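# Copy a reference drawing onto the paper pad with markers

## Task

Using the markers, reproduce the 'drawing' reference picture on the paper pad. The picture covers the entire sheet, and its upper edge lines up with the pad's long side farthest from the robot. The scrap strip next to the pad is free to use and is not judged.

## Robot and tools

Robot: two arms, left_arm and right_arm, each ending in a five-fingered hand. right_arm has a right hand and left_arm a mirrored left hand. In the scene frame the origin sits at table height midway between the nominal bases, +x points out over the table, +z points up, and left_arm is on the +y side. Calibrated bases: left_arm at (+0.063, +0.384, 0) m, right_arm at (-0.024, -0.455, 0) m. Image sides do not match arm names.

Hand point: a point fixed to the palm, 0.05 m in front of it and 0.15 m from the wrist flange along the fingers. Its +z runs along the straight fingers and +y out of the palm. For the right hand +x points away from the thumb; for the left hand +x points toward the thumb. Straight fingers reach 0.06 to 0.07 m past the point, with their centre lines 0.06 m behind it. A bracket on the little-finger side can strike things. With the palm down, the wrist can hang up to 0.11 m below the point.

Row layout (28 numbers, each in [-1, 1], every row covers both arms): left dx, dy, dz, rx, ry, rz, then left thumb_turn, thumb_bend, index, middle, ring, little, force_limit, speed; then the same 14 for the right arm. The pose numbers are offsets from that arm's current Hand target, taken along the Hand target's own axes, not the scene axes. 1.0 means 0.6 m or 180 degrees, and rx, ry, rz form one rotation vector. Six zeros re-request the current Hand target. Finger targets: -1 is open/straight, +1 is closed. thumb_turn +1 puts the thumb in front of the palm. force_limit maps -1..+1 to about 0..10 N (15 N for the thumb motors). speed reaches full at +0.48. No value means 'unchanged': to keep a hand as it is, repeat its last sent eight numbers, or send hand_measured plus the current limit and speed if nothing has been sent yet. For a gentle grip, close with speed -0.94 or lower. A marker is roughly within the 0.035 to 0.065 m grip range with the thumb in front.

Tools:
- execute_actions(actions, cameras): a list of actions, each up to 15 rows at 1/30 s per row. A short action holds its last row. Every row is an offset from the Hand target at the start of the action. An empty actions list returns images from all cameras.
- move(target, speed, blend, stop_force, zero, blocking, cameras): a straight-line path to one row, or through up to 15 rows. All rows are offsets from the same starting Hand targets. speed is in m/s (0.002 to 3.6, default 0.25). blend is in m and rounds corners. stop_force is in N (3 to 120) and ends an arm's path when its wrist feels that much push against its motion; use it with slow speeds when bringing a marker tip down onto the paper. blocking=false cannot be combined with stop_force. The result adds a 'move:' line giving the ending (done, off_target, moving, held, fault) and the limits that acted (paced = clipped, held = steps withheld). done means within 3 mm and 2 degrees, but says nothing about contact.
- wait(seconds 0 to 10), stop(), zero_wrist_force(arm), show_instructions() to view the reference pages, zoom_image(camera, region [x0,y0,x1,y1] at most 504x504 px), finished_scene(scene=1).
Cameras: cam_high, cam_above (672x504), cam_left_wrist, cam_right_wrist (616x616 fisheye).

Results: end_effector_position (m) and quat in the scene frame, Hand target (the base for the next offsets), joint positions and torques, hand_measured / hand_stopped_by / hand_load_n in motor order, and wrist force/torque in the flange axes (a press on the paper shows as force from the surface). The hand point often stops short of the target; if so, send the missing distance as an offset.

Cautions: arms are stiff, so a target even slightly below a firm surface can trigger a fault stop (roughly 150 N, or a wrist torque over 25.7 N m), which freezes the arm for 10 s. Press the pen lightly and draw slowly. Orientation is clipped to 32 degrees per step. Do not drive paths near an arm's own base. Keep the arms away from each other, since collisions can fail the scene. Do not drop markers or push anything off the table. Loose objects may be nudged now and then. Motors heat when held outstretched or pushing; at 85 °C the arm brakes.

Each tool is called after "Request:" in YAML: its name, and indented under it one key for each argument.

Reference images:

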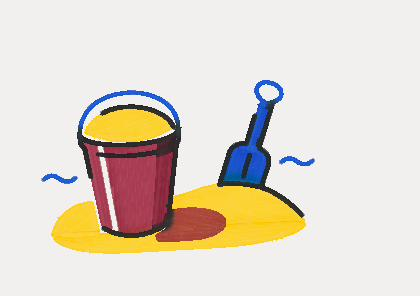

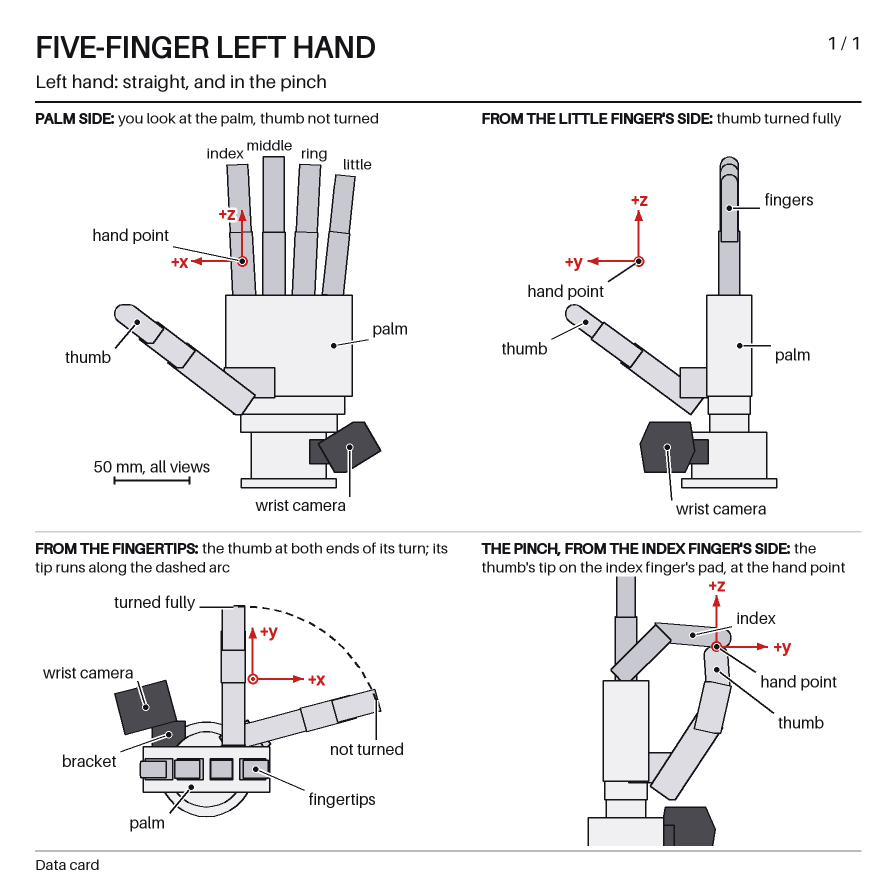

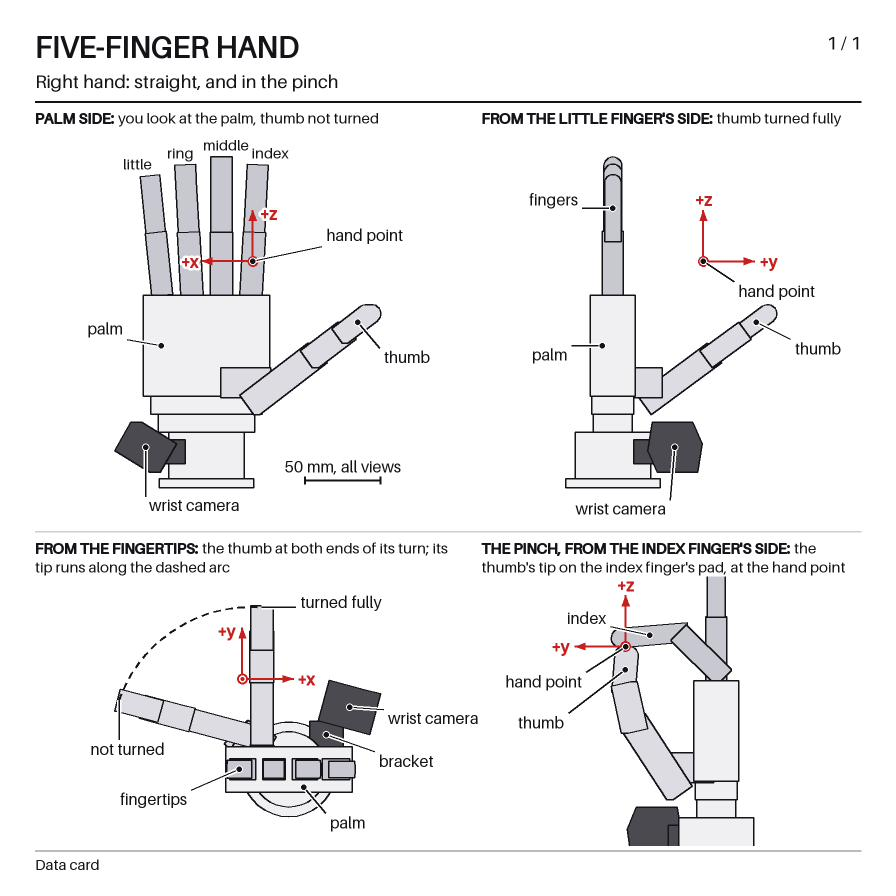

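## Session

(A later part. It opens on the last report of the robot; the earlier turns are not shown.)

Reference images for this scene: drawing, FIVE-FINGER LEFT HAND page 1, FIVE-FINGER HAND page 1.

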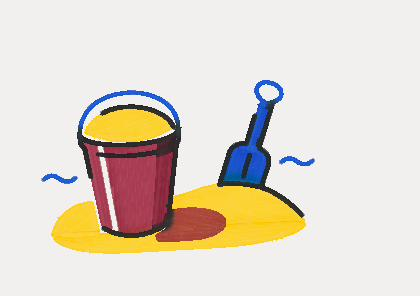

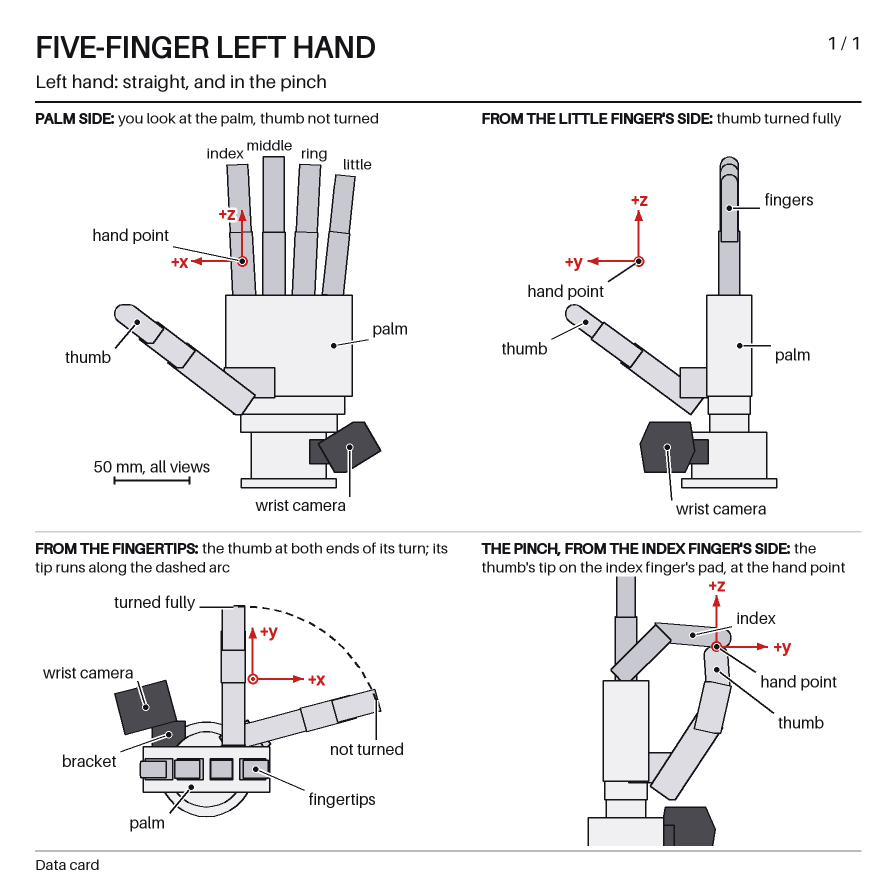

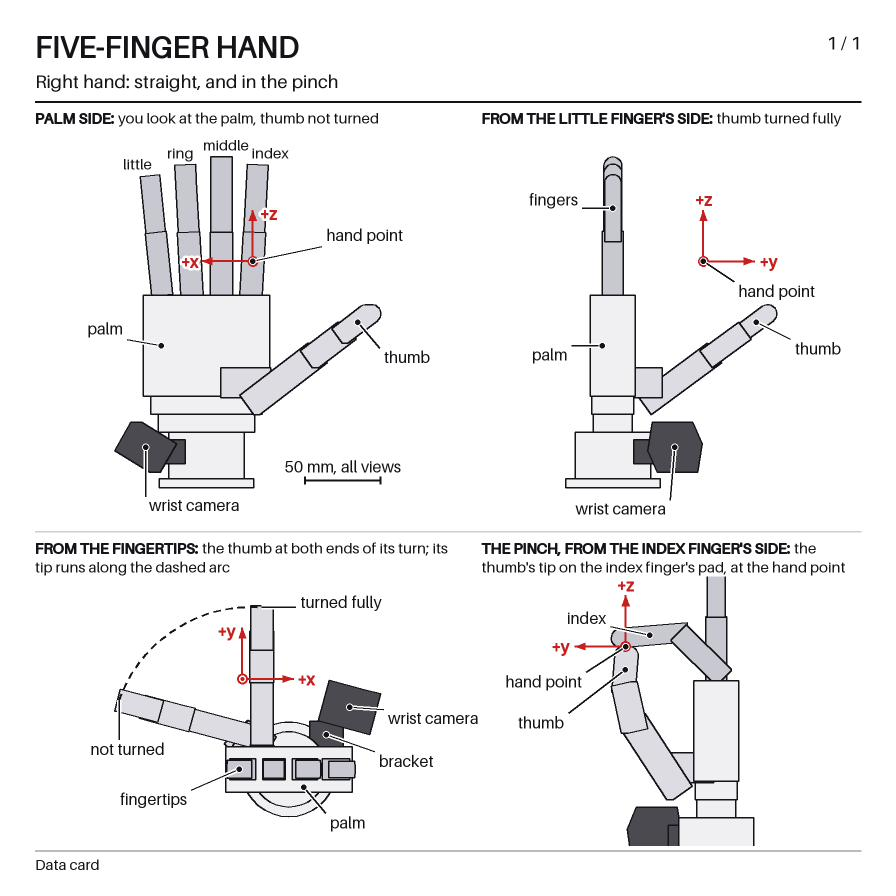

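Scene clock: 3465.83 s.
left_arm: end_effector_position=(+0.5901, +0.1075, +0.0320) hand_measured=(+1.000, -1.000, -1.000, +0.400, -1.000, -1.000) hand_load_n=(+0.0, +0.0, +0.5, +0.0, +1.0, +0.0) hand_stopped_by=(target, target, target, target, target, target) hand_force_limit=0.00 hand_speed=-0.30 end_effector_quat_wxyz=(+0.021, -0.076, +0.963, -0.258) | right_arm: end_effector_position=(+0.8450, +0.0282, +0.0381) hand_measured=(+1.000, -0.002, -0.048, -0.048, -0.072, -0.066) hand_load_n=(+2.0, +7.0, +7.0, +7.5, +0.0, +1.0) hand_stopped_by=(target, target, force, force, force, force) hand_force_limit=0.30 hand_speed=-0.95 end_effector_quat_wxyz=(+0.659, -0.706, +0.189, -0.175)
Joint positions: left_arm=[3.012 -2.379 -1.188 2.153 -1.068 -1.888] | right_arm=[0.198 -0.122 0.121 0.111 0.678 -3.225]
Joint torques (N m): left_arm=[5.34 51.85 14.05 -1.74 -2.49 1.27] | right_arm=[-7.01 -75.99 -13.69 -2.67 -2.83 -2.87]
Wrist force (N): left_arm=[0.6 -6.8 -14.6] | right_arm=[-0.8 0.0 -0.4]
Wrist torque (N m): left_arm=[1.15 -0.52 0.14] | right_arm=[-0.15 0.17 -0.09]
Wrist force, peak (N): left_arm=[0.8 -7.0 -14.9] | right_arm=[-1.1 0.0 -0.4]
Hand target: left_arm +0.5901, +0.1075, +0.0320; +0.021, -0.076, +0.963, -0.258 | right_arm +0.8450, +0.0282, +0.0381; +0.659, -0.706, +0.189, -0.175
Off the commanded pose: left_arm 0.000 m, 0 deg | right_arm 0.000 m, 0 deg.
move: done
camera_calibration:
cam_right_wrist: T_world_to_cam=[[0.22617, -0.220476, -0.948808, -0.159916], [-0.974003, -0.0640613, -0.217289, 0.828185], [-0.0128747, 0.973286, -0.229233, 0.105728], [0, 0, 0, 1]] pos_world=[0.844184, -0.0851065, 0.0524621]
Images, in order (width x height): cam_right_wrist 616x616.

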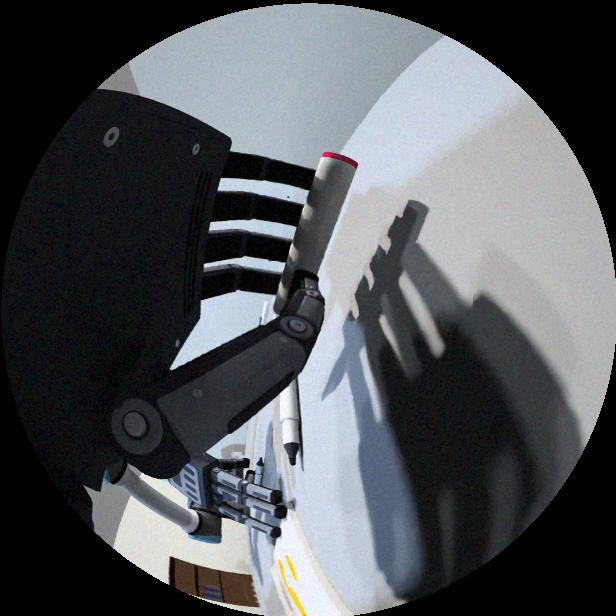

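Request:
move:
  target:
    - [0,0,0,0,0,0, 1,-1,-1,0.4,-1,-1, 0, -0.3, 0,-0.1663,-0.0116,0,0,0, 1,0,0.33,0.33,0.3,0.3, 0.3, -0.95]
    - [0,0,0,0,0,0, 1,-1,-1,0.4,-1,-1, 0, -0.3, -0.0616,-0.1763,-0.3911,-0.0089,0.0439,-0.4982, 1,0,0.33,0.33,0.3,0.3, 0.3, -0.95]
    - [0,0,0,0,0,0, 1,-1,-1,0.4,-1,-1, 0, -0.3, -0.3275,-0.1127,-0.3452,-0.0089,0.0439,-0.4982, 1,0,0.33,0.33,0.3,0.3, 0.3, -0.95]
  speed: 0.25
  blend: 0.03
  cameras: ["all"]

Request:
zoom_image:
  camera: "cam_high"
  region: [260, 230, 380, 350]

Scene clock: 3507.13 s.
left_arm: end_effector_position=(+0.5901, +0.1075, +0.0320) hand_measured=(+1.000, -1.000, -1.000, +0.400, -1.000, -1.000) hand_load_n=(+0.0, +0.0, +0.5, +0.0, +0.5, +0.0) hand_stopped_by=(target, target, target, target, target, target) hand_force_limit=0.00 hand_speed=-0.30 end_effector_quat_wxyz=(+0.021, -0.076, +0.963, -0.258) | right_arm: end_effector_position=(+0.5743, -0.0491, +0.1204) hand_measured=(+1.000, -0.002, -0.048, -0.048, -0.072, -0.066) hand_load_n=(+2.0, +7.0, +7.0, +7.5, +0.0, +1.0) hand_stopped_by=(target, target, force, force, force, force) hand_force_limit=0.30 hand_speed=-0.95 end_effector_quat_wxyz=(-0.322, +0.630, +0.320, +0.630)
Joint positions: left_arm=[3.012 -2.379 -1.188 2.153 -1.068 -1.888] | right_arm=[0.29 -1.114 1.958 -0.845 0.873 -4.709]
Joint torques (N m): left_arm=[6 52.64 13.4 -1.89 -2.31 1.35] | right_arm=[8.62 -27.54 -16.44 0.24 -0.09 1.67]
Wrist force (N): left_arm=[0.7 -6.8 -15.1] | right_arm=[0.1 -0.4 1.0]
Wrist torque (N m): left_arm=[1.17 -0.56 0.15] | right_arm=[-0.17 -0.04 0.05]
Wrist force, peak (N): left_arm=[0.6 -6.9 -15.1] | right_arm=[-0.2 -2.2 1.1]
Hand target: left_arm +0.5901, +0.1075, +0.0320; +0.021, -0.076, +0.963, -0.258 | right_arm +0.5742, -0.0490, +0.1203; -0.322, +0.630, +0.320, +0.630
Off the commanded pose: left_arm 0.000 m, 0 deg | right_arm 0.000 m, 0 deg.
elbow stopped short (right arm): the move would have taken joint 3 (elbow) straighter than the controller allows.
move: done
camera_calibration:
cam_left_wrist: T_world_to_cam=[[-0.0882527, -0.866835, 0.490723, 0.123795], [-0.884602, 0.29468, 0.361446, 0.477561], [-0.45792, -0.402196, -0.79281, 0.452356], [0, 0, 0, 1]] pos_world=[0.640519, 0.148518, 0.125271]
cam_right_wrist: T_world_to_cam=[[0.762949, -0.569337, 0.306209, -0.514089], [-0.101498, -0.573294, -0.813039, 0.123159], [0.638441, 0.589228, -0.495181, -0.164508], [0, 0, 0, 1]] pos_world=[0.509753, -0.125151, 0.176091]

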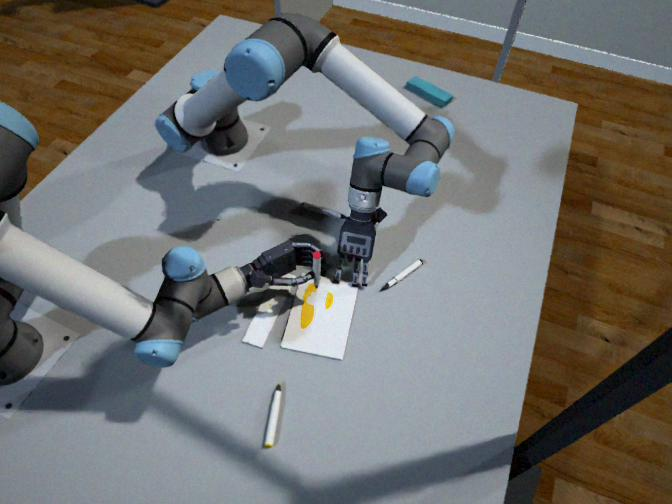

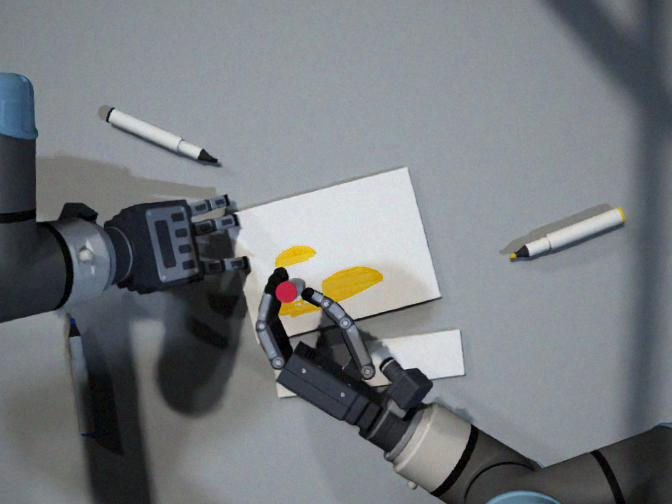

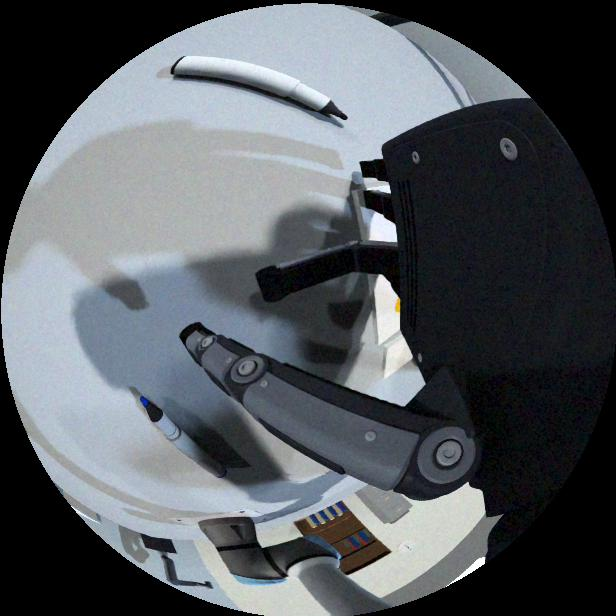

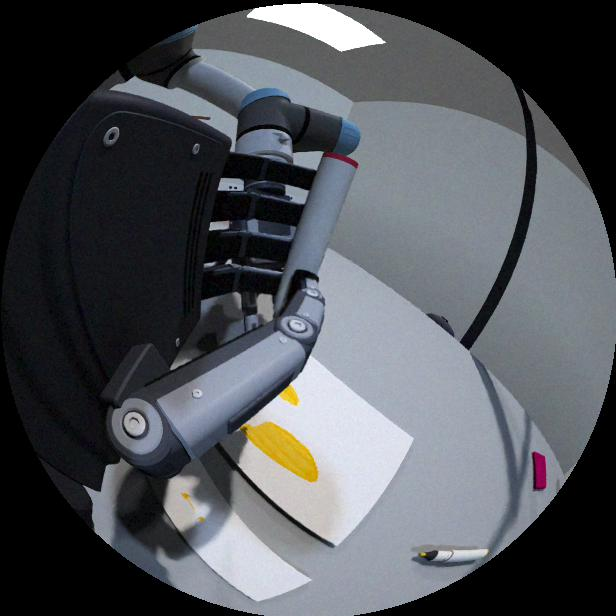

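Scaled by 4.200.

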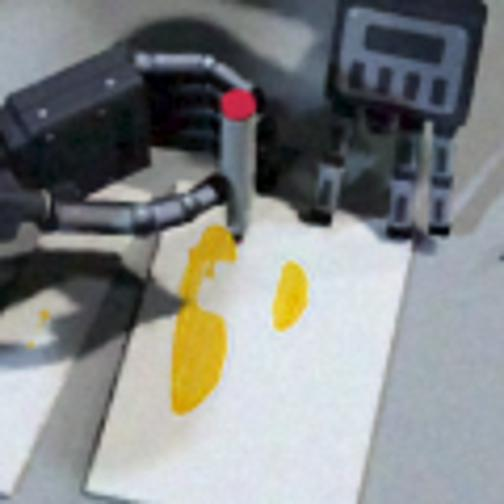

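Request:
move:
  target: [0,0,0,0,0,0, 1,-1,-1,0.4,-1,-1, 0, -0.3, -0.0857,0,0,0,0,0, 1,0,0.33,0.33,0.3,0.3, 0.3, -0.95]
  speed: 0.1

Request:
move:
  target: [0,0,0,0,0,0, 1,-1,-1,0.4,-1,-1, 0, -0.3, -0.03,0,0,0,0,0, 1,0,0.33,0.33,0.3,0.3, 0.3, -0.95]
  speed: 0.004
  stop_force: 3

Request:
move:
  target:
    - [0,0,0,0,0,0, 1,-1,-1,0.4,-1,-1, 0, -0.3, 0.008,0,0,0,0,0, 1,0,0.33,0.33,0.3,0.3, 0.3, -0.95]
    - [0,0,0,0,0,0, 1,-1,-1,0.4,-1,-1, 0, -0.3, 0.03,0,-0.3,0,0,0, 1,0,0.33,0.33,0.3,0.3, 0.3, -0.95]
  speed: 0.2
  cameras: ["cam_above", "cam_high"]

Request:
zoom_image:
  camera: "cam_above"
  region: [250, 220, 350, 330]

Scene clock: 3521.77 s.
left_arm: end_effector_position=(+0.5901, +0.1075, +0.0320) hand_measured=(+1.000, -1.000, -1.000, +0.400, -1.000, -1.000) hand_load_n=(+0.0, +0.0, +0.5, +0.0, +0.5, +0.0) hand_stopped_by=(target, target, target, target, target, target) hand_force_limit=0.00 hand_speed=-0.30 end_effector_quat_wxyz=(+0.021, -0.076, +0.963, -0.258) | right_arm: end_effector_position=(+0.5741, -0.0490, +0.0689) hand_measured=(+1.000, -0.002, -0.048, -0.048, -0.072, -0.066) hand_load_n=(+2.0, +7.0, +7.0, +7.5, +0.0, +1.0) hand_stopped_by=(target, target, force, force, force, force) hand_force_limit=0.30 hand_speed=-0.95 end_effector_quat_wxyz=(-0.322, +0.630, +0.321, +0.630)
Joint positions: left_arm=[3.012 -2.379 -1.188 2.153 -1.068 -1.888] | right_arm=[0.291 -1.011 1.979 -0.969 0.874 -4.71]
Joint torques (N m): left_arm=[6.01 52.35 13.33 -1.96 -2.29 1.28] | right_arm=[8.18 -38.39 -23.83 0.35 2.73 2.91]
Wrist force (N): left_arm=[0.6 -6.8 -14.8] | right_arm=[0.0 -0.3 0.9]
Wrist torque (N m): left_arm=[1.15 -0.55 0.15] | right_arm=[-0.14 -0.02 0.10]
Wrist force, peak (N): left_arm=[0.5 -7.0 -15.1] | right_arm=[-1.1 -0.3 1.2]
Hand target: left_arm +0.5901, +0.1075, +0.0320; +0.021, -0.076, +0.963, -0.258 | right_arm +0.5741, -0.0489, +0.0689; -0.322, +0.630, +0.320, +0.630
Off the commanded pose: left_arm 0.000 m, 0 deg | right_arm 0.000 m, 0 deg.
move: done

Scene clock: 3523.97 s.
left_arm: end_effector_position=(+0.5901, +0.1075, +0.0320) hand_measured=(+1.000, -1.000, -1.000, +0.400, -1.000, -1.000) hand_load_n=(+0.0, +0.0, +0.5, +0.0, +0.5, +0.0) hand_stopped_by=(target, target, target, target, target, target) hand_force_limit=0.00 hand_speed=-0.30 end_effector_quat_wxyz=(+0.021, -0.076, +0.963, -0.258) | right_arm: end_effector_position=(+0.5741, -0.0489, +0.0639) hand_measured=(+1.000, -0.002, -0.048, -0.048, -0.072, -0.066) hand_load_n=(+1.5, +7.0, +7.0, +7.5, +0.0, +1.0) hand_stopped_by=(target, target, force, force, force, force) hand_force_limit=0.30 hand_speed=-0.95 end_effector_quat_wxyz=(-0.322, +0.630, +0.321, +0.630)
Joint positions: left_arm=[3.012 -2.379 -1.188 2.153 -1.068 -1.888] | right_arm=[0.291 -1 1.98 -0.981 0.874 -4.71]
Joint torques (N m): left_arm=[6.11 52.27 13.68 -1.96 -2.45 1.33] | right_arm=[7.97 -44.49 -8.64 1.93 2.82 2.76]
Wrist force (N): left_arm=[0.9 -6.9 -14.7] | right_arm=[3.2 -0.5 1.2]
Wrist torque (N m): left_arm=[1.14 -0.58 0.16] | right_arm=[-0.17 -0.03 0.12]
Wrist force, peak (N): left_arm=[0.8 -7.0 -15.1] | right_arm=[4.7 -0.6 1.1]
Hand target: left_arm +0.5901, +0.1075, +0.0320; +0.021, -0.076, +0.963, -0.258 | right_arm +0.5741, -0.0489, +0.0639; -0.322, +0.630, +0.321, +0.630 (not the last commanded pose)
Off the commanded pose: left_arm 0.000 m, 0 deg | right_arm 0.013 m, 0 deg.
move: contact (right_arm)

Scene clock: 3525.90 s.
left_arm: end_effector_position=(+0.5901, +0.1075, +0.0320) hand_measured=(+1.000, -1.000, -1.000, +0.400, -1.000, -1.000) hand_load_n=(+0.0, +0.0, +0.5, +0.0, +0.5, +0.0) hand_stopped_by=(target, target, target, target, target, target) hand_force_limit=0.00 hand_speed=-0.30 end_effector_quat_wxyz=(+0.021, -0.076, +0.963, -0.258) | right_arm: end_effector_position=(+0.4686, -0.1947, +0.0818) hand_measured=(+1.000, -0.002, -0.048, -0.048, -0.072, -0.066) hand_load_n=(+1.5, +7.0, +7.5, +7.5, +0.0, +1.0) hand_stopped_by=(target, target, force, force, force, force) hand_force_limit=0.30 hand_speed=-0.95 end_effector_quat_wxyz=(-0.322, +0.630, +0.320, +0.630)
Joint positions: left_arm=[3.012 -2.379 -1.188 2.153 -1.068 -1.888] | right_arm=[-0.095 -1.284 2.434 -1.152 0.488 -4.709]
Joint torques (N m): left_arm=[6.13 52.49 13.38 -1.78 -2.19 1.36] | right_arm=[-8.07 -25 -6.78 1.65 -0.52 1.4]
Wrist force (N): left_arm=[0.8 -6.8 -14.8] | right_arm=[0.2 0.1 1.0]
Wrist torque (N m): left_arm=[1.16 -0.58 0.16] | right_arm=[-0.11 -0.06 0.11]
Wrist force, peak (N): left_arm=[1.0 -6.9 -15.2] | right_arm=[3.2 -0.4 1.1]
Hand target: left_arm +0.5901, +0.1075, +0.0320; +0.021, -0.076, +0.963, -0.258 | right_arm +0.4685, -0.1947, +0.0817; -0.322, +0.630, +0.321, +0.630
Off the commanded pose: left_arm 0.000 m, 0 deg | right_arm 0.000 m, 0 deg.
move: done
Images, in order (width x height): cam_high 672x504, cam_above 672x504.

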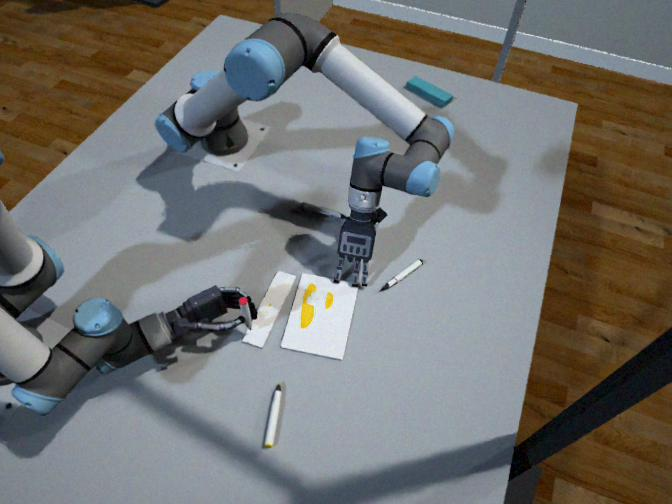

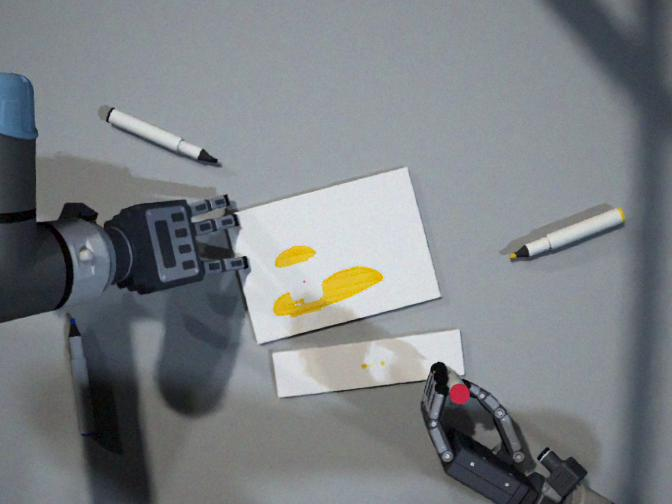

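Scaled by 4.582.

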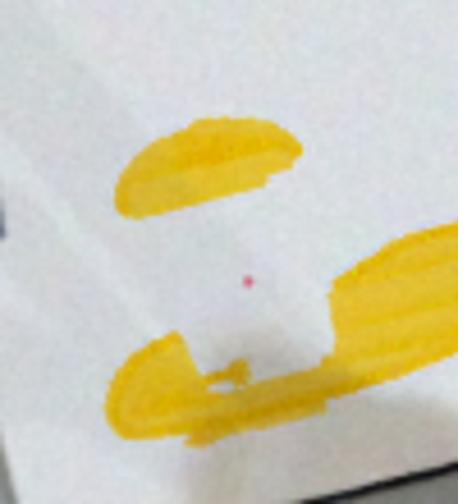

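Request:
move:
  target: [0,0,0,0,0,0, 1,-1,-1,0.4,-1,-1, 0, -0.3, -0.0228,0.0069,0.3375,0,0,0, 1,0,0.33,0.33,0.3,0.3, 0.3, -0.95]
  speed: 0.15
  cameras: ["cam_high"]

Request:
zoom_image:
  camera: "cam_high"
  region: [270, 250, 370, 350]

Scene clock: 3609.53 s.
left_arm: end_effector_position=(+0.5901, +0.1075, +0.0320) hand_measured=(+1.000, -1.000, -1.000, +0.400, -1.000, -1.000) hand_load_n=(+0.0, +0.0, +0.5, +0.0, +0.5, +0.0) hand_stopped_by=(target, target, target, target, target, target) hand_force_limit=0.00 hand_speed=-0.30 end_effector_quat_wxyz=(+0.021, -0.076, +0.963, -0.258) | right_arm: end_effector_position=(+0.5907, -0.0332, +0.0682) hand_measured=(+1.000, -0.002, -0.048, -0.048, -0.072, -0.066) hand_load_n=(+1.5, +7.0, +7.0, +7.5, +0.0, +1.0) hand_stopped_by=(target, target, force, force, force, force) hand_force_limit=0.30 hand_speed=-0.95 end_effector_quat_wxyz=(-0.322, +0.630, +0.321, +0.630)
Joint positions: left_arm=[3.012 -2.379 -1.188 2.153 -1.068 -1.888] | right_arm=[0.315 -0.975 1.91 -0.936 0.898 -4.71]
Joint torques (N m): left_arm=[5.63 53.33 13.08 -1.79 -2.31 1.54] | right_arm=[0.05 -38.93 -19.06 -3.3 -2.18 -2.23]
Wrist force (N): left_arm=[0.6 -6.6 -14.9] | right_arm=[0.0 -0.2 1.2]
Wrist torque (N m): left_arm=[1.19 -0.53 0.14] | right_arm=[-0.15 -0.03 0.23]
Wrist force, peak (N): left_arm=[0.5 -7.1 -14.9] | right_arm=[0.1 -0.3 2.6]
Hand target: left_arm +0.5901, +0.1075, +0.0320; +0.021, -0.076, +0.963, -0.258 | right_arm +0.5907, -0.0332, +0.0682; -0.322, +0.630, +0.321, +0.630
Off the commanded pose: left_arm 0.000 m, 0 deg | right_arm 0.000 m, 0 deg.
move: done
Images, in order (width x height): cam_high 672x504.

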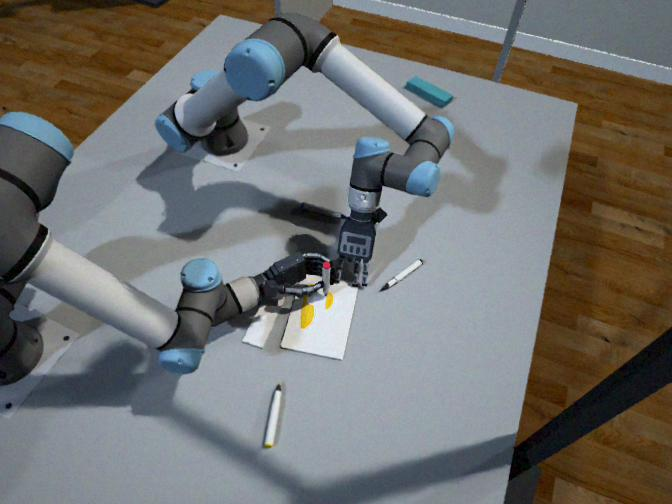

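Scaled by 5.040.

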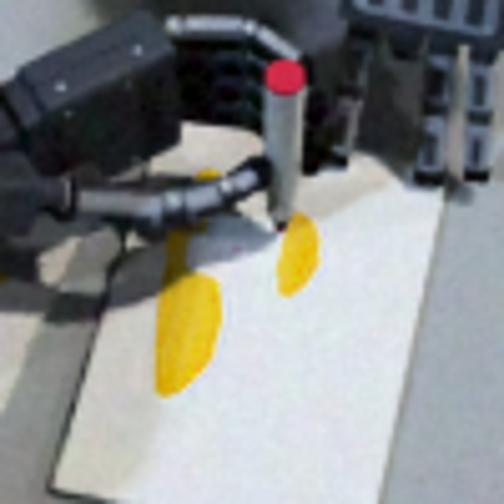

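Request:
move:
  target:
    - [0,0,0,0,0,0, 1,-1,-1,0.4,-1,-1, 0, -0.3, -0.0068,0,0,0,0,0, 1,0,0.33,0.33,0.3,0.3, 0.3, -0.95]
    - [0,0,0,0,0,0, 1,-1,-1,0.4,-1,-1, 0, -0.3, -0.0068,-0.0437,-0.0536,0,0,0, 1,0,0.33,0.33,0.3,0.3, 0.3, -0.95]
    - [0,0,0,0,0,0, 1,-1,-1,0.4,-1,-1, 0, -0.3, -0.0068,0.0016,-0.0014,0,0,0, 1,0,0.33,0.33,0.3,0.3, 0.3, -0.95]
    - [0,0,0,0,0,0, 1,-1,-1,0.4,-1,-1, 0, -0.3, -0.0068,-0.0414,-0.0562,0,0,0, 1,0,0.33,0.33,0.3,0.3, 0.3, -0.95]
    - [0,0,0,0,0,0, 1,-1,-1,0.4,-1,-1, 0, -0.3, -0.0068,0.0047,-0.0042,0,0,0, 1,0,0.33,0.33,0.3,0.3, 0.3, -0.95]
    - [0,0,0,0,0,0, 1,-1,-1,0.4,-1,-1, 0, -0.3, -0.0068,-0.0393,-0.0588,0,0,0, 1,0,0.33,0.33,0.3,0.3, 0.3, -0.95]
    - [0,0,0,0,0,0, 1,-1,-1,0.4,-1,-1, 0, -0.3, -0.0068,0.0079,-0.0071,0,0,0, 1,0,0.33,0.33,0.3,0.3, 0.3, -0.95]
    - [0,0,0,0,0,0, 1,-1,-1,0.4,-1,-1, 0, -0.3, -0.0068,-0.0370,-0.0614,0,0,0, 1,0,0.33,0.33,0.3,0.3, 0.3, -0.95]
    - [0,0,0,0,0,0, 1,-1,-1,0.4,-1,-1, 0, -0.3, -0.0068,0.0110,-0.0099,0,0,0, 1,0,0.33,0.33,0.3,0.3, 0.3, -0.95]
    - [0,0,0,0,0,0, 1,-1,-1,0.4,-1,-1, 0, -0.3, -0.0068,-0.0348,-0.0639,0,0,0, 1,0,0.33,0.33,0.3,0.3, 0.3, -0.95]
    - [0,0,0,0,0,0, 1,-1,-1,0.4,-1,-1, 0, -0.3, 0,-0.0348,-0.0639,0,0,0, 1,0,0.33,0.33,0.3,0.3, 0.3, -0.95]
  speed: [0.03,0.07,0.07,0.07,0.07,0.07,0.07,0.07,0.07,0.07,0.05]
  cameras: ["cam_high", "cam_above"]

Request:
zoom_image:
  camera: "cam_high"
  region: [270, 250, 370, 350]

Request:
zoom_image:
  camera: "cam_above"
  region: [240, 220, 360, 330]

Scene clock: 3649.27 s.
left_arm: end_effector_position=(+0.5901, +0.1075, +0.0320) hand_measured=(+1.000, -1.000, -1.000, +0.400, -1.000, -1.000) hand_load_n=(+0.0, +0.0, +0.5, +0.0, +0.5, +0.0) hand_stopped_by=(target, target, target, target, target, target) hand_force_limit=0.00 hand_speed=-0.30 end_effector_quat_wxyz=(+0.021, -0.076, +0.963, -0.258) | right_arm: end_effector_position=(+0.5513, -0.0519, +0.0683) hand_measured=(+1.000, -0.002, -0.048, -0.048, -0.072, -0.066) hand_load_n=(+1.5, +7.0, +7.0, +7.5, +0.0, +1.0) hand_stopped_by=(target, target, force, force, force, force) hand_force_limit=0.30 hand_speed=-0.95 end_effector_quat_wxyz=(-0.322, +0.630, +0.321, +0.630) end_effector_velocity=(+0.000, +0.000, +0.000) end_effector_angular_velocity=(+0.001, -0.002, -0.001)
Joint positions: left_arm=[3.012 -2.379 -1.188 2.153 -1.068 -1.888] | right_arm=[0.297 -1.041 2.043 -1.003 0.88 -4.71]
Joint velocities: left_arm=[within noise] | right_arm=[0 0.002 0 -0.005 0 0]
Joint torques (N m): left_arm=[5.16 52.45 13.91 -1.76 -2.34 1.39] | right_arm=[-4.96 -27.82 -21.16 -4.06 0.69 1.16]
Wrist force (N): left_arm=[0.7 -6.7 -14.6] | right_arm=[0.1 -0.4 1.2]
Wrist torque (N m): left_arm=[1.17 -0.54 0.14] | right_arm=[-0.18 -0.06 0.19]
Wrist force, peak (N): left_arm=[0.5 -7.0 -15.1] | right_arm=[3.5 0.8 2.4]
Hand target: left_arm +0.5901, +0.1075, +0.0320; +0.021, -0.076, +0.963, -0.258 | right_arm +0.5513, -0.0519, +0.0682; -0.322, +0.630, +0.321, +0.630
Off the commanded pose: left_arm 0.000 m, 0 deg | right_arm 0.000 m, 0 deg.
move: done
Images, in order (width x height): cam_high 672x504, cam_above 672x504.

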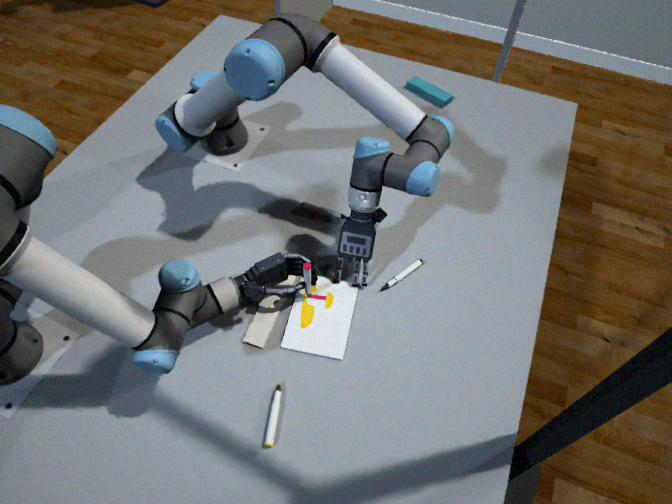

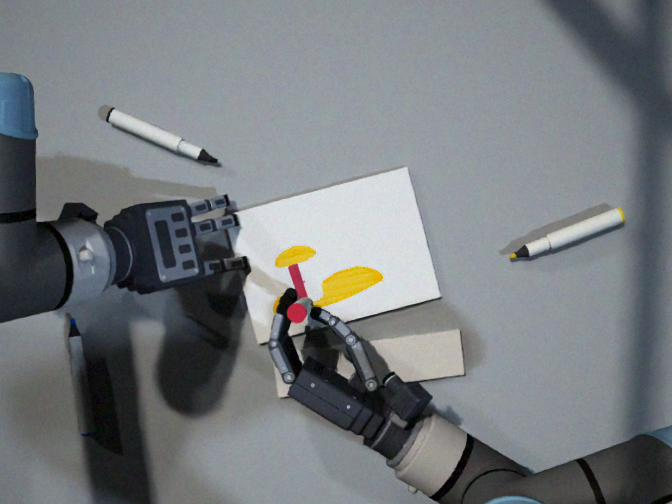

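Scaled by 5.040.

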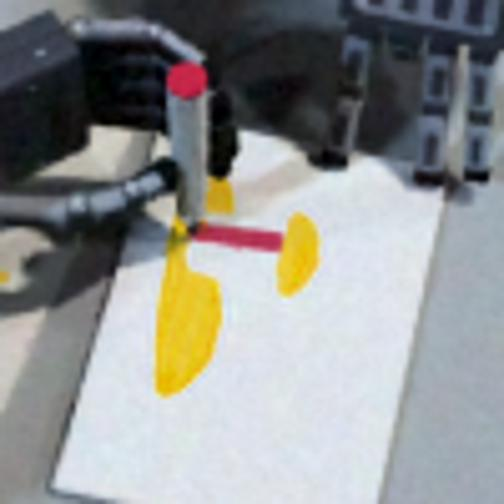

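Scaled by 4.200.

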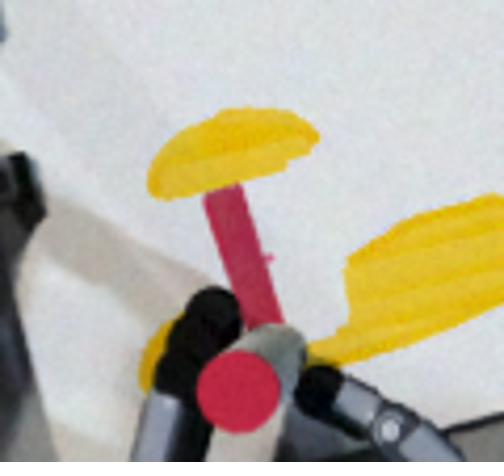

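Request:
move:
  target:
    - [0,0,0,0,0,0, 1,-1,-1,0.4,-1,-1, 0, -0.3, -0.0068,0,0,0,0,0, 1,0,0.33,0.33,0.3,0.3, 0.3, -0.95]
    - [0,0,0,0,0,0, 1,-1,-1,0.4,-1,-1, 0, -0.3, -0.0068,0.0491,0.0513,0,0,0, 1,0,0.33,0.33,0.3,0.3, 0.3, -0.95]
    - [0,0,0,0,0,0, 1,-1,-1,0.4,-1,-1, 0, -0.3, -0.0068,0.0027,-0.0021,0,0,0, 1,0,0.33,0.33,0.3,0.3, 0.3, -0.95]
    - [0,0,0,0,0,0, 1,-1,-1,0.4,-1,-1, 0, -0.3, -0.0068,0.0523,0.0487,0,0,0, 1,0,0.33,0.33,0.3,0.3, 0.3, -0.95]
    - [0,0,0,0,0,0, 1,-1,-1,0.4,-1,-1, 0, -0.3, -0.0068,0.0055,-0.0041,0,0,0, 1,0,0.33,0.33,0.3,0.3, 0.3, -0.95]
    - [0,0,0,0,0,0, 1,-1,-1,0.4,-1,-1, 0, -0.3, -0.0068,0.0555,0.0459,0,0,0, 1,0,0.33,0.33,0.3,0.3, 0.3, -0.95]
    - [0,0,0,0,0,0, 1,-1,-1,0.4,-1,-1, 0, -0.3, -0.0068,0.0081,-0.0062,0,0,0, 1,0,0.33,0.33,0.3,0.3, 0.3, -0.95]
    - [0,0,0,0,0,0, 1,-1,-1,0.4,-1,-1, 0, -0.3, -0.0068,0.0588,0.0432,0,0,0, 1,0,0.33,0.33,0.3,0.3, 0.3, -0.95]
    - [0,0,0,0,0,0, 1,-1,-1,0.4,-1,-1, 0, -0.3, -0.0068,0.0110,-0.0082,0,0,0, 1,0,0.33,0.33,0.3,0.3, 0.3, -0.95]
    - [0,0,0,0,0,0, 1,-1,-1,0.4,-1,-1, 0, -0.3, -0.0068,0.0622,0.0407,0,0,0, 1,0,0.33,0.33,0.3,0.3, 0.3, -0.95]
    - [0,0,0,0,0,0, 1,-1,-1,0.4,-1,-1, 0, -0.3, 0,0.0622,0.0407,0,0,0, 1,0,0.33,0.33,0.3,0.3, 0.3, -0.95]
  speed: [0.03,0.07,0.07,0.07,0.07,0.07,0.07,0.07,0.07,0.07,0.05]
  cameras: ["cam_high"]

Request:
move:
  target:
    - [0,0,0,0,0,0, 1,-1,-1,0.4,-1,-1, 0, -0.3, -0.0068,0,0,0,0,0, 1,0,0.33,0.33,0.3,0.3, 0.3, -0.95]
    - [0,0,0,0,0,0, 1,-1,-1,0.4,-1,-1, 0, -0.3, -0.0068,-0.0481,-0.0506,0,0,0, 1,0,0.33,0.33,0.3,0.3, 0.3, -0.95]
    - [0,0,0,0,0,0, 1,-1,-1,0.4,-1,-1, 0, -0.3, -0.0068,0.0035,-0.0025,0,0,0, 1,0,0.33,0.33,0.3,0.3, 0.3, -0.95]
    - [0,0,0,0,0,0, 1,-1,-1,0.4,-1,-1, 0, -0.3, -0.0068,-0.0451,-0.0523,0,0,0, 1,0,0.33,0.33,0.3,0.3, 0.3, -0.95]
    - [0,0,0,0,0,0, 1,-1,-1,0.4,-1,-1, 0, -0.3, -0.0068,0.0070,-0.0050,0,0,0, 1,0,0.33,0.33,0.3,0.3, 0.3, -0.95]
    - [0,0,0,0,0,0, 1,-1,-1,0.4,-1,-1, 0, -0.3, -0.0068,-0.0421,-0.0540,0,0,0, 1,0,0.33,0.33,0.3,0.3, 0.3, -0.95]
    - [0,0,0,0,0,0, 1,-1,-1,0.4,-1,-1, 0, -0.3, -0.0068,0.0105,-0.0073,0,0,0, 1,0,0.33,0.33,0.3,0.3, 0.3, -0.95]
    - [0,0,0,0,0,0, 1,-1,-1,0.4,-1,-1, 0, -0.3, -0.0068,-0.0383,-0.0549,0,0,0, 1,0,0.33,0.33,0.3,0.3, 0.3, -0.95]
    - [0,0,0,0,0,0, 1,-1,-1,0.4,-1,-1, 0, -0.3, -0.0068,0.0142,-0.0096,0,0,0, 1,0,0.33,0.33,0.3,0.3, 0.3, -0.95]
    - [0,0,0,0,0,0, 1,-1,-1,0.4,-1,-1, 0, -0.3, -0.0068,-0.0345,-0.0559,0,0,0, 1,0,0.33,0.33,0.3,0.3, 0.3, -0.95]
    - [0,0,0,0,0,0, 1,-1,-1,0.4,-1,-1, 0, -0.3, -0.0068,0.0160,-0.0107,0,0,0, 1,0,0.33,0.33,0.3,0.3, 0.3, -0.95]
    - [0,0,0,0,0,0, 1,-1,-1,0.4,-1,-1, 0, -0.3, 0,0.0160,-0.0107,0,0,0, 1,0,0.33,0.33,0.3,0.3, 0.3, -0.95]
  speed: [0.03,0.075,0.075,0.075,0.075,0.075,0.075,0.075,0.075,0.075,0.075,0.05]
  cameras: ["cam_high", "cam_above"]

Request:
zoom_image:
  camera: "cam_high"
  region: [270, 250, 370, 350]

Request:
zoom_image:
  camera: "cam_above"
  region: [240, 220, 400, 350]

Scene clock: 3699.30 s.
left_arm: end_effector_position=(+0.5901, +0.1075, +0.0320) hand_measured=(+1.000, -1.000, -1.000, +0.400, -1.000, -1.000) hand_load_n=(+0.0, +0.0, +0.5, +0.5, +0.5, +0.0) hand_stopped_by=(target, target, target, target, target, target) hand_force_limit=0.00 hand_speed=-0.30 end_effector_quat_wxyz=(+0.021, -0.076, +0.963, -0.258) | right_arm: end_effector_position=(+0.5958, -0.0541, +0.0682) hand_measured=(+1.000, -0.002, -0.048, -0.048, -0.072, -0.066) hand_load_n=(+1.5, +7.0, +7.0, +7.5, +0.0, +1.0) hand_stopped_by=(target, target, force, force, force, force) hand_force_limit=0.30 hand_speed=-0.95 end_effector_quat_wxyz=(-0.322, +0.630, +0.320, +0.630) end_effector_velocity=(+0.000, +0.001, -0.001) end_effector_angular_velocity=(+0.001, -0.003, +0.002)
Joint positions: left_arm=[3.012 -2.379 -1.188 2.153 -1.068 -1.888] | right_arm=[0.269 -0.984 1.929 -0.946 0.852 -4.709]
Joint velocities: left_arm=[within noise] | right_arm=[0.002 0.003 0 -0.005 0 0]
Joint torques (N m): left_arm=[5.24 51.74 12.56 -1.78 -2.29 1.33] | right_arm=[7.63 -28.75 -25.24 -3.48 1.64 -0.22]
Wrist force (N): left_arm=[0.5 -6.5 -14.9] | right_arm=[0.3 -0.2 0.9]
Wrist torque (N m): left_arm=[1.21 -0.53 0.13] | right_arm=[-0.14 -0.08 0.22]
Wrist force, peak (N): left_arm=[0.6 -7.2 -15.1] | right_arm=[3.2 0.9 2.2]
Hand target: left_arm +0.5901, +0.1075, +0.0320; +0.021, -0.076, +0.963, -0.258 | right_arm +0.5958, -0.0541, +0.0682; -0.322, +0.630, +0.321, +0.630
Off the commanded pose: left_arm 0.000 m, 0 deg | right_arm 0.000 m, 0 deg.
move: done
Images, in order (width x height): cam_high 672x504.

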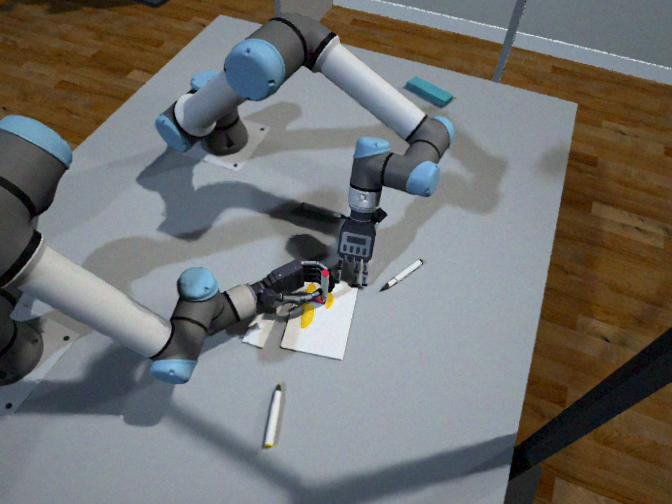

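Scene clock: 3707.60 s.
left_arm: end_effector_position=(+0.5901, +0.1075, +0.0320) hand_measured=(+1.000, -1.000, -1.000, +0.400, -1.000, -1.000) hand_load_n=(+0.0, +0.0, +0.5, +0.0, +1.0, +0.0) hand_stopped_by=(target, target, target, target, target, target) hand_force_limit=0.00 hand_speed=-0.30 end_effector_quat_wxyz=(+0.021, -0.076, +0.963, -0.258) | right_arm: end_effector_position=(+0.5998, -0.0649, +0.0681) hand_measured=(+1.000, -0.002, -0.048, -0.048, -0.072, -0.066) hand_load_n=(+1.5, +7.0, +7.0, +7.5, +0.0, +1.0) hand_stopped_by=(target, target, force, force, force, force) hand_force_limit=0.30 hand_speed=-0.95 end_effector_quat_wxyz=(-0.322, +0.630, +0.320, +0.630)
Joint positions: left_arm=[3.012 -2.379 -1.188 2.153 -1.068 -1.888] | right_arm=[0.244 -0.987 1.934 -0.948 0.827 -4.709]
Joint torques (N m): left_arm=[4.75 52.84 13.05 -1.94 -2.23 1.43] | right_arm=[8.52 -28.89 -25.57 -3.91 2.27 -0.79]
Wrist force (N): left_arm=[0.5 -6.7 -14.9] | right_arm=[0.1 -0.2 0.8]
Wrist torque (N m): left_arm=[1.18 -0.54 0.14] | right_arm=[-0.14 -0.05 0.20]
Wrist force, peak (N): left_arm=[0.7 -7.1 -15.1] | right_arm=[3.5 1.0 2.7]
Hand target: left_arm +0.5901, +0.1075, +0.0320; +0.021, -0.076, +0.963, -0.258 | right_arm +0.5998, -0.0649, +0.0681; -0.322, +0.630, +0.321, +0.630
Off the commanded pose: left_arm 0.000 m, 0 deg | right_arm 0.000 m, 0 deg.
move: done
Images, in order (width x height): cam_high 672x504, cam_above 672x504.

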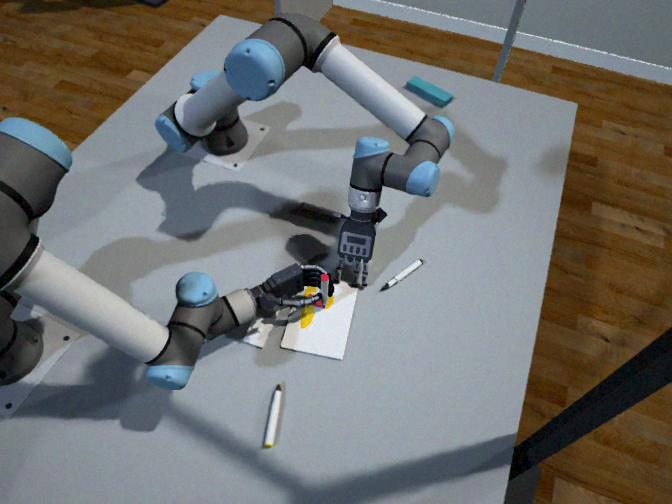

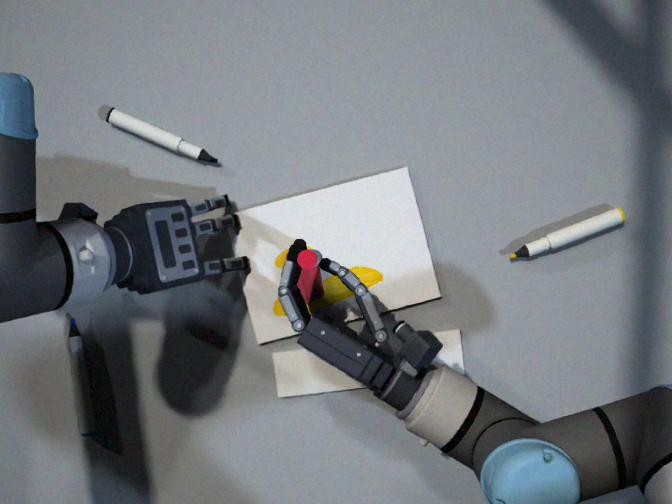

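Scaled by 5.040.

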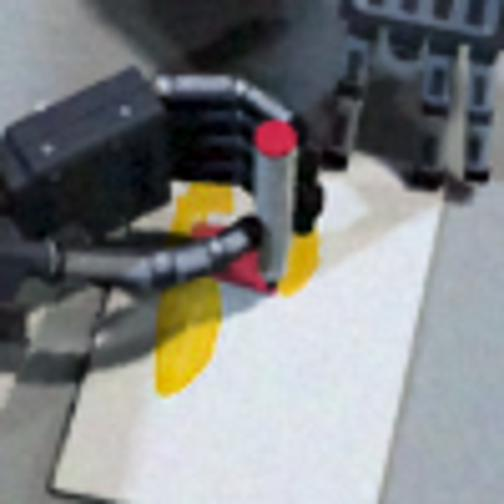

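Scaled by 3.150.

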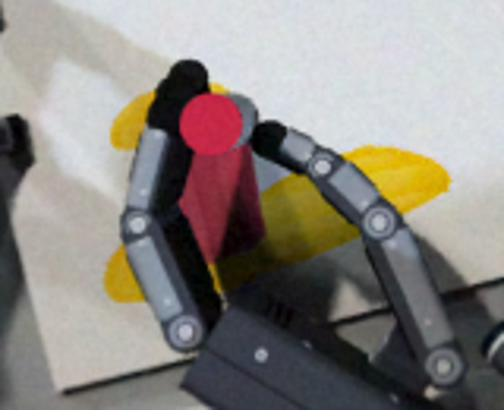

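Request:
move:
  target:
    - [0,0,0,0,0,0, 1,-1,-1,0.4,-1,-1, 0, -0.3, 0,-0.0550,0.0467,0,0,0, 1,0,0.33,0.33,0.3,0.3, 0.3, -0.95]
    - [0,0,0,0,0,0, 1,-1,-1,0.4,-1,-1, 0, -0.3, -0.0068,-0.0550,0.0467,0,0,0, 1,0,0.33,0.33,0.3,0.3, 0.3, -0.95]
    - [0,0,0,0,0,0, 1,-1,-1,0.4,-1,-1, 0, -0.3, -0.0068,-0.0940,-0.0105,0,0,0, 1,0,0.33,0.33,0.3,0.3, 0.3, -0.95]
    - [0,0,0,0,0,0, 1,-1,-1,0.4,-1,-1, 0, -0.3, -0.0068,-0.0505,0.0412,0,0,0, 1,0,0.33,0.33,0.3,0.3, 0.3, -0.95]
    - [0,0,0,0,0,0, 1,-1,-1,0.4,-1,-1, 0, -0.3, -0.0068,-0.0540,0.0429,0,0,0, 1,0,0.33,0.33,0.3,0.3, 0.3, -0.95]
    - [0,0,0,0,0,0, 1,-1,-1,0.4,-1,-1, 0, -0.3, -0.0068,-0.0787,0.0089,0,0,0, 1,0,0.33,0.33,0.3,0.3, 0.3, -0.95]
    - [0,0,0,0,0,0, 1,-1,-1,0.4,-1,-1, 0, -0.3, 0,-0.0787,0.0089,0,0,0, 1,0,0.33,0.33,0.3,0.3, 0.3, -0.95]
    - [0,0,0,0,0,0, 1,-1,-1,0.4,-1,-1, 0, -0.3, 0,-0.0641,-0.0498,0,0,0, 1,0,0.33,0.33,0.3,0.3, 0.3, -0.95]
  speed: [0.12,0.03,0.06,0.06,0.06,0.06,0.05,0.12]
  cameras: ["cam_high"]

Request:
zoom_image:
  camera: "cam_high"
  region: [270, 250, 370, 350]

Scene clock: 3755.50 s.
left_arm: end_effector_position=(+0.5901, +0.1075, +0.0320) hand_measured=(+1.000, -1.000, -1.000, +0.400, -1.000, -1.000) hand_load_n=(+0.0, +0.0, +0.5, +0.0, +0.5, +0.0) hand_stopped_by=(target, target, target, target, target, target) hand_force_limit=0.00 hand_speed=-0.30 end_effector_quat_wxyz=(+0.021, -0.076, +0.963, -0.258) | right_arm: end_effector_position=(+0.5512, -0.0665, +0.0683) hand_measured=(+1.000, -0.002, -0.048, -0.048, -0.072, -0.066) hand_load_n=(+1.5, +7.0, +6.5, +7.5, +0.0, +1.0) hand_stopped_by=(target, target, force, force, force, force) hand_force_limit=0.30 hand_speed=-0.95 end_effector_quat_wxyz=(-0.322, +0.630, +0.321, +0.630)
Joint positions: left_arm=[3.012 -2.379 -1.188 2.153 -1.068 -1.888] | right_arm=[0.263 -1.052 2.066 -1.015 0.847 -4.71]
Joint torques (N m): left_arm=[4.27 51.68 11.76 -1.95 -2.17 1.3] | right_arm=[0.06 -29.07 -14.84 1.14 2.23 2.64]
Wrist force (N): left_arm=[0.5 -6.8 -14.7] | right_arm=[0.0 0.1 1.0]
Wrist torque (N m): left_arm=[1.15 -0.53 0.14] | right_arm=[-0.10 -0.02 0.18]
Wrist force, peak (N): left_arm=[0.8 -6.9 -15.2] | right_arm=[3.5 0.9 2.2]
Hand target: left_arm +0.5901, +0.1075, +0.0320; +0.021, -0.076, +0.963, -0.258 | right_arm +0.5512, -0.0665, +0.0682; -0.322, +0.630, +0.321, +0.630
Off the commanded pose: left_arm 0.000 m, 0 deg | right_arm 0.000 m, 0 deg.
move: done
Images, in order (width x height): cam_high 672x504.

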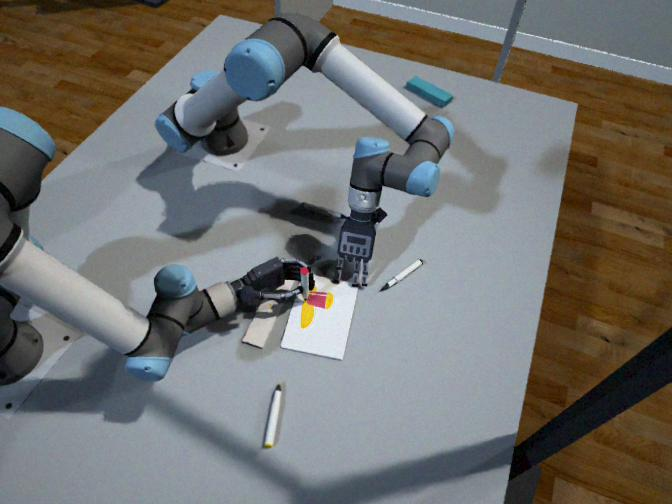

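Scaled by 5.040.

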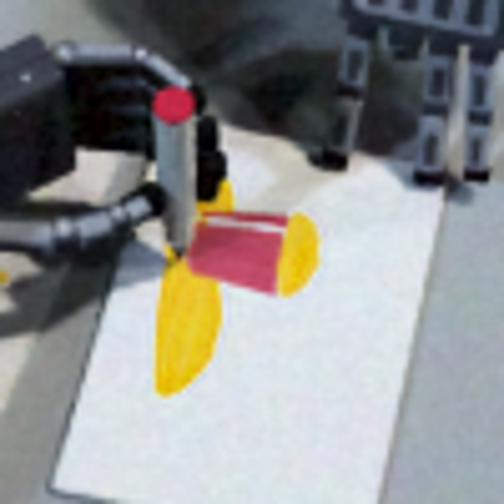

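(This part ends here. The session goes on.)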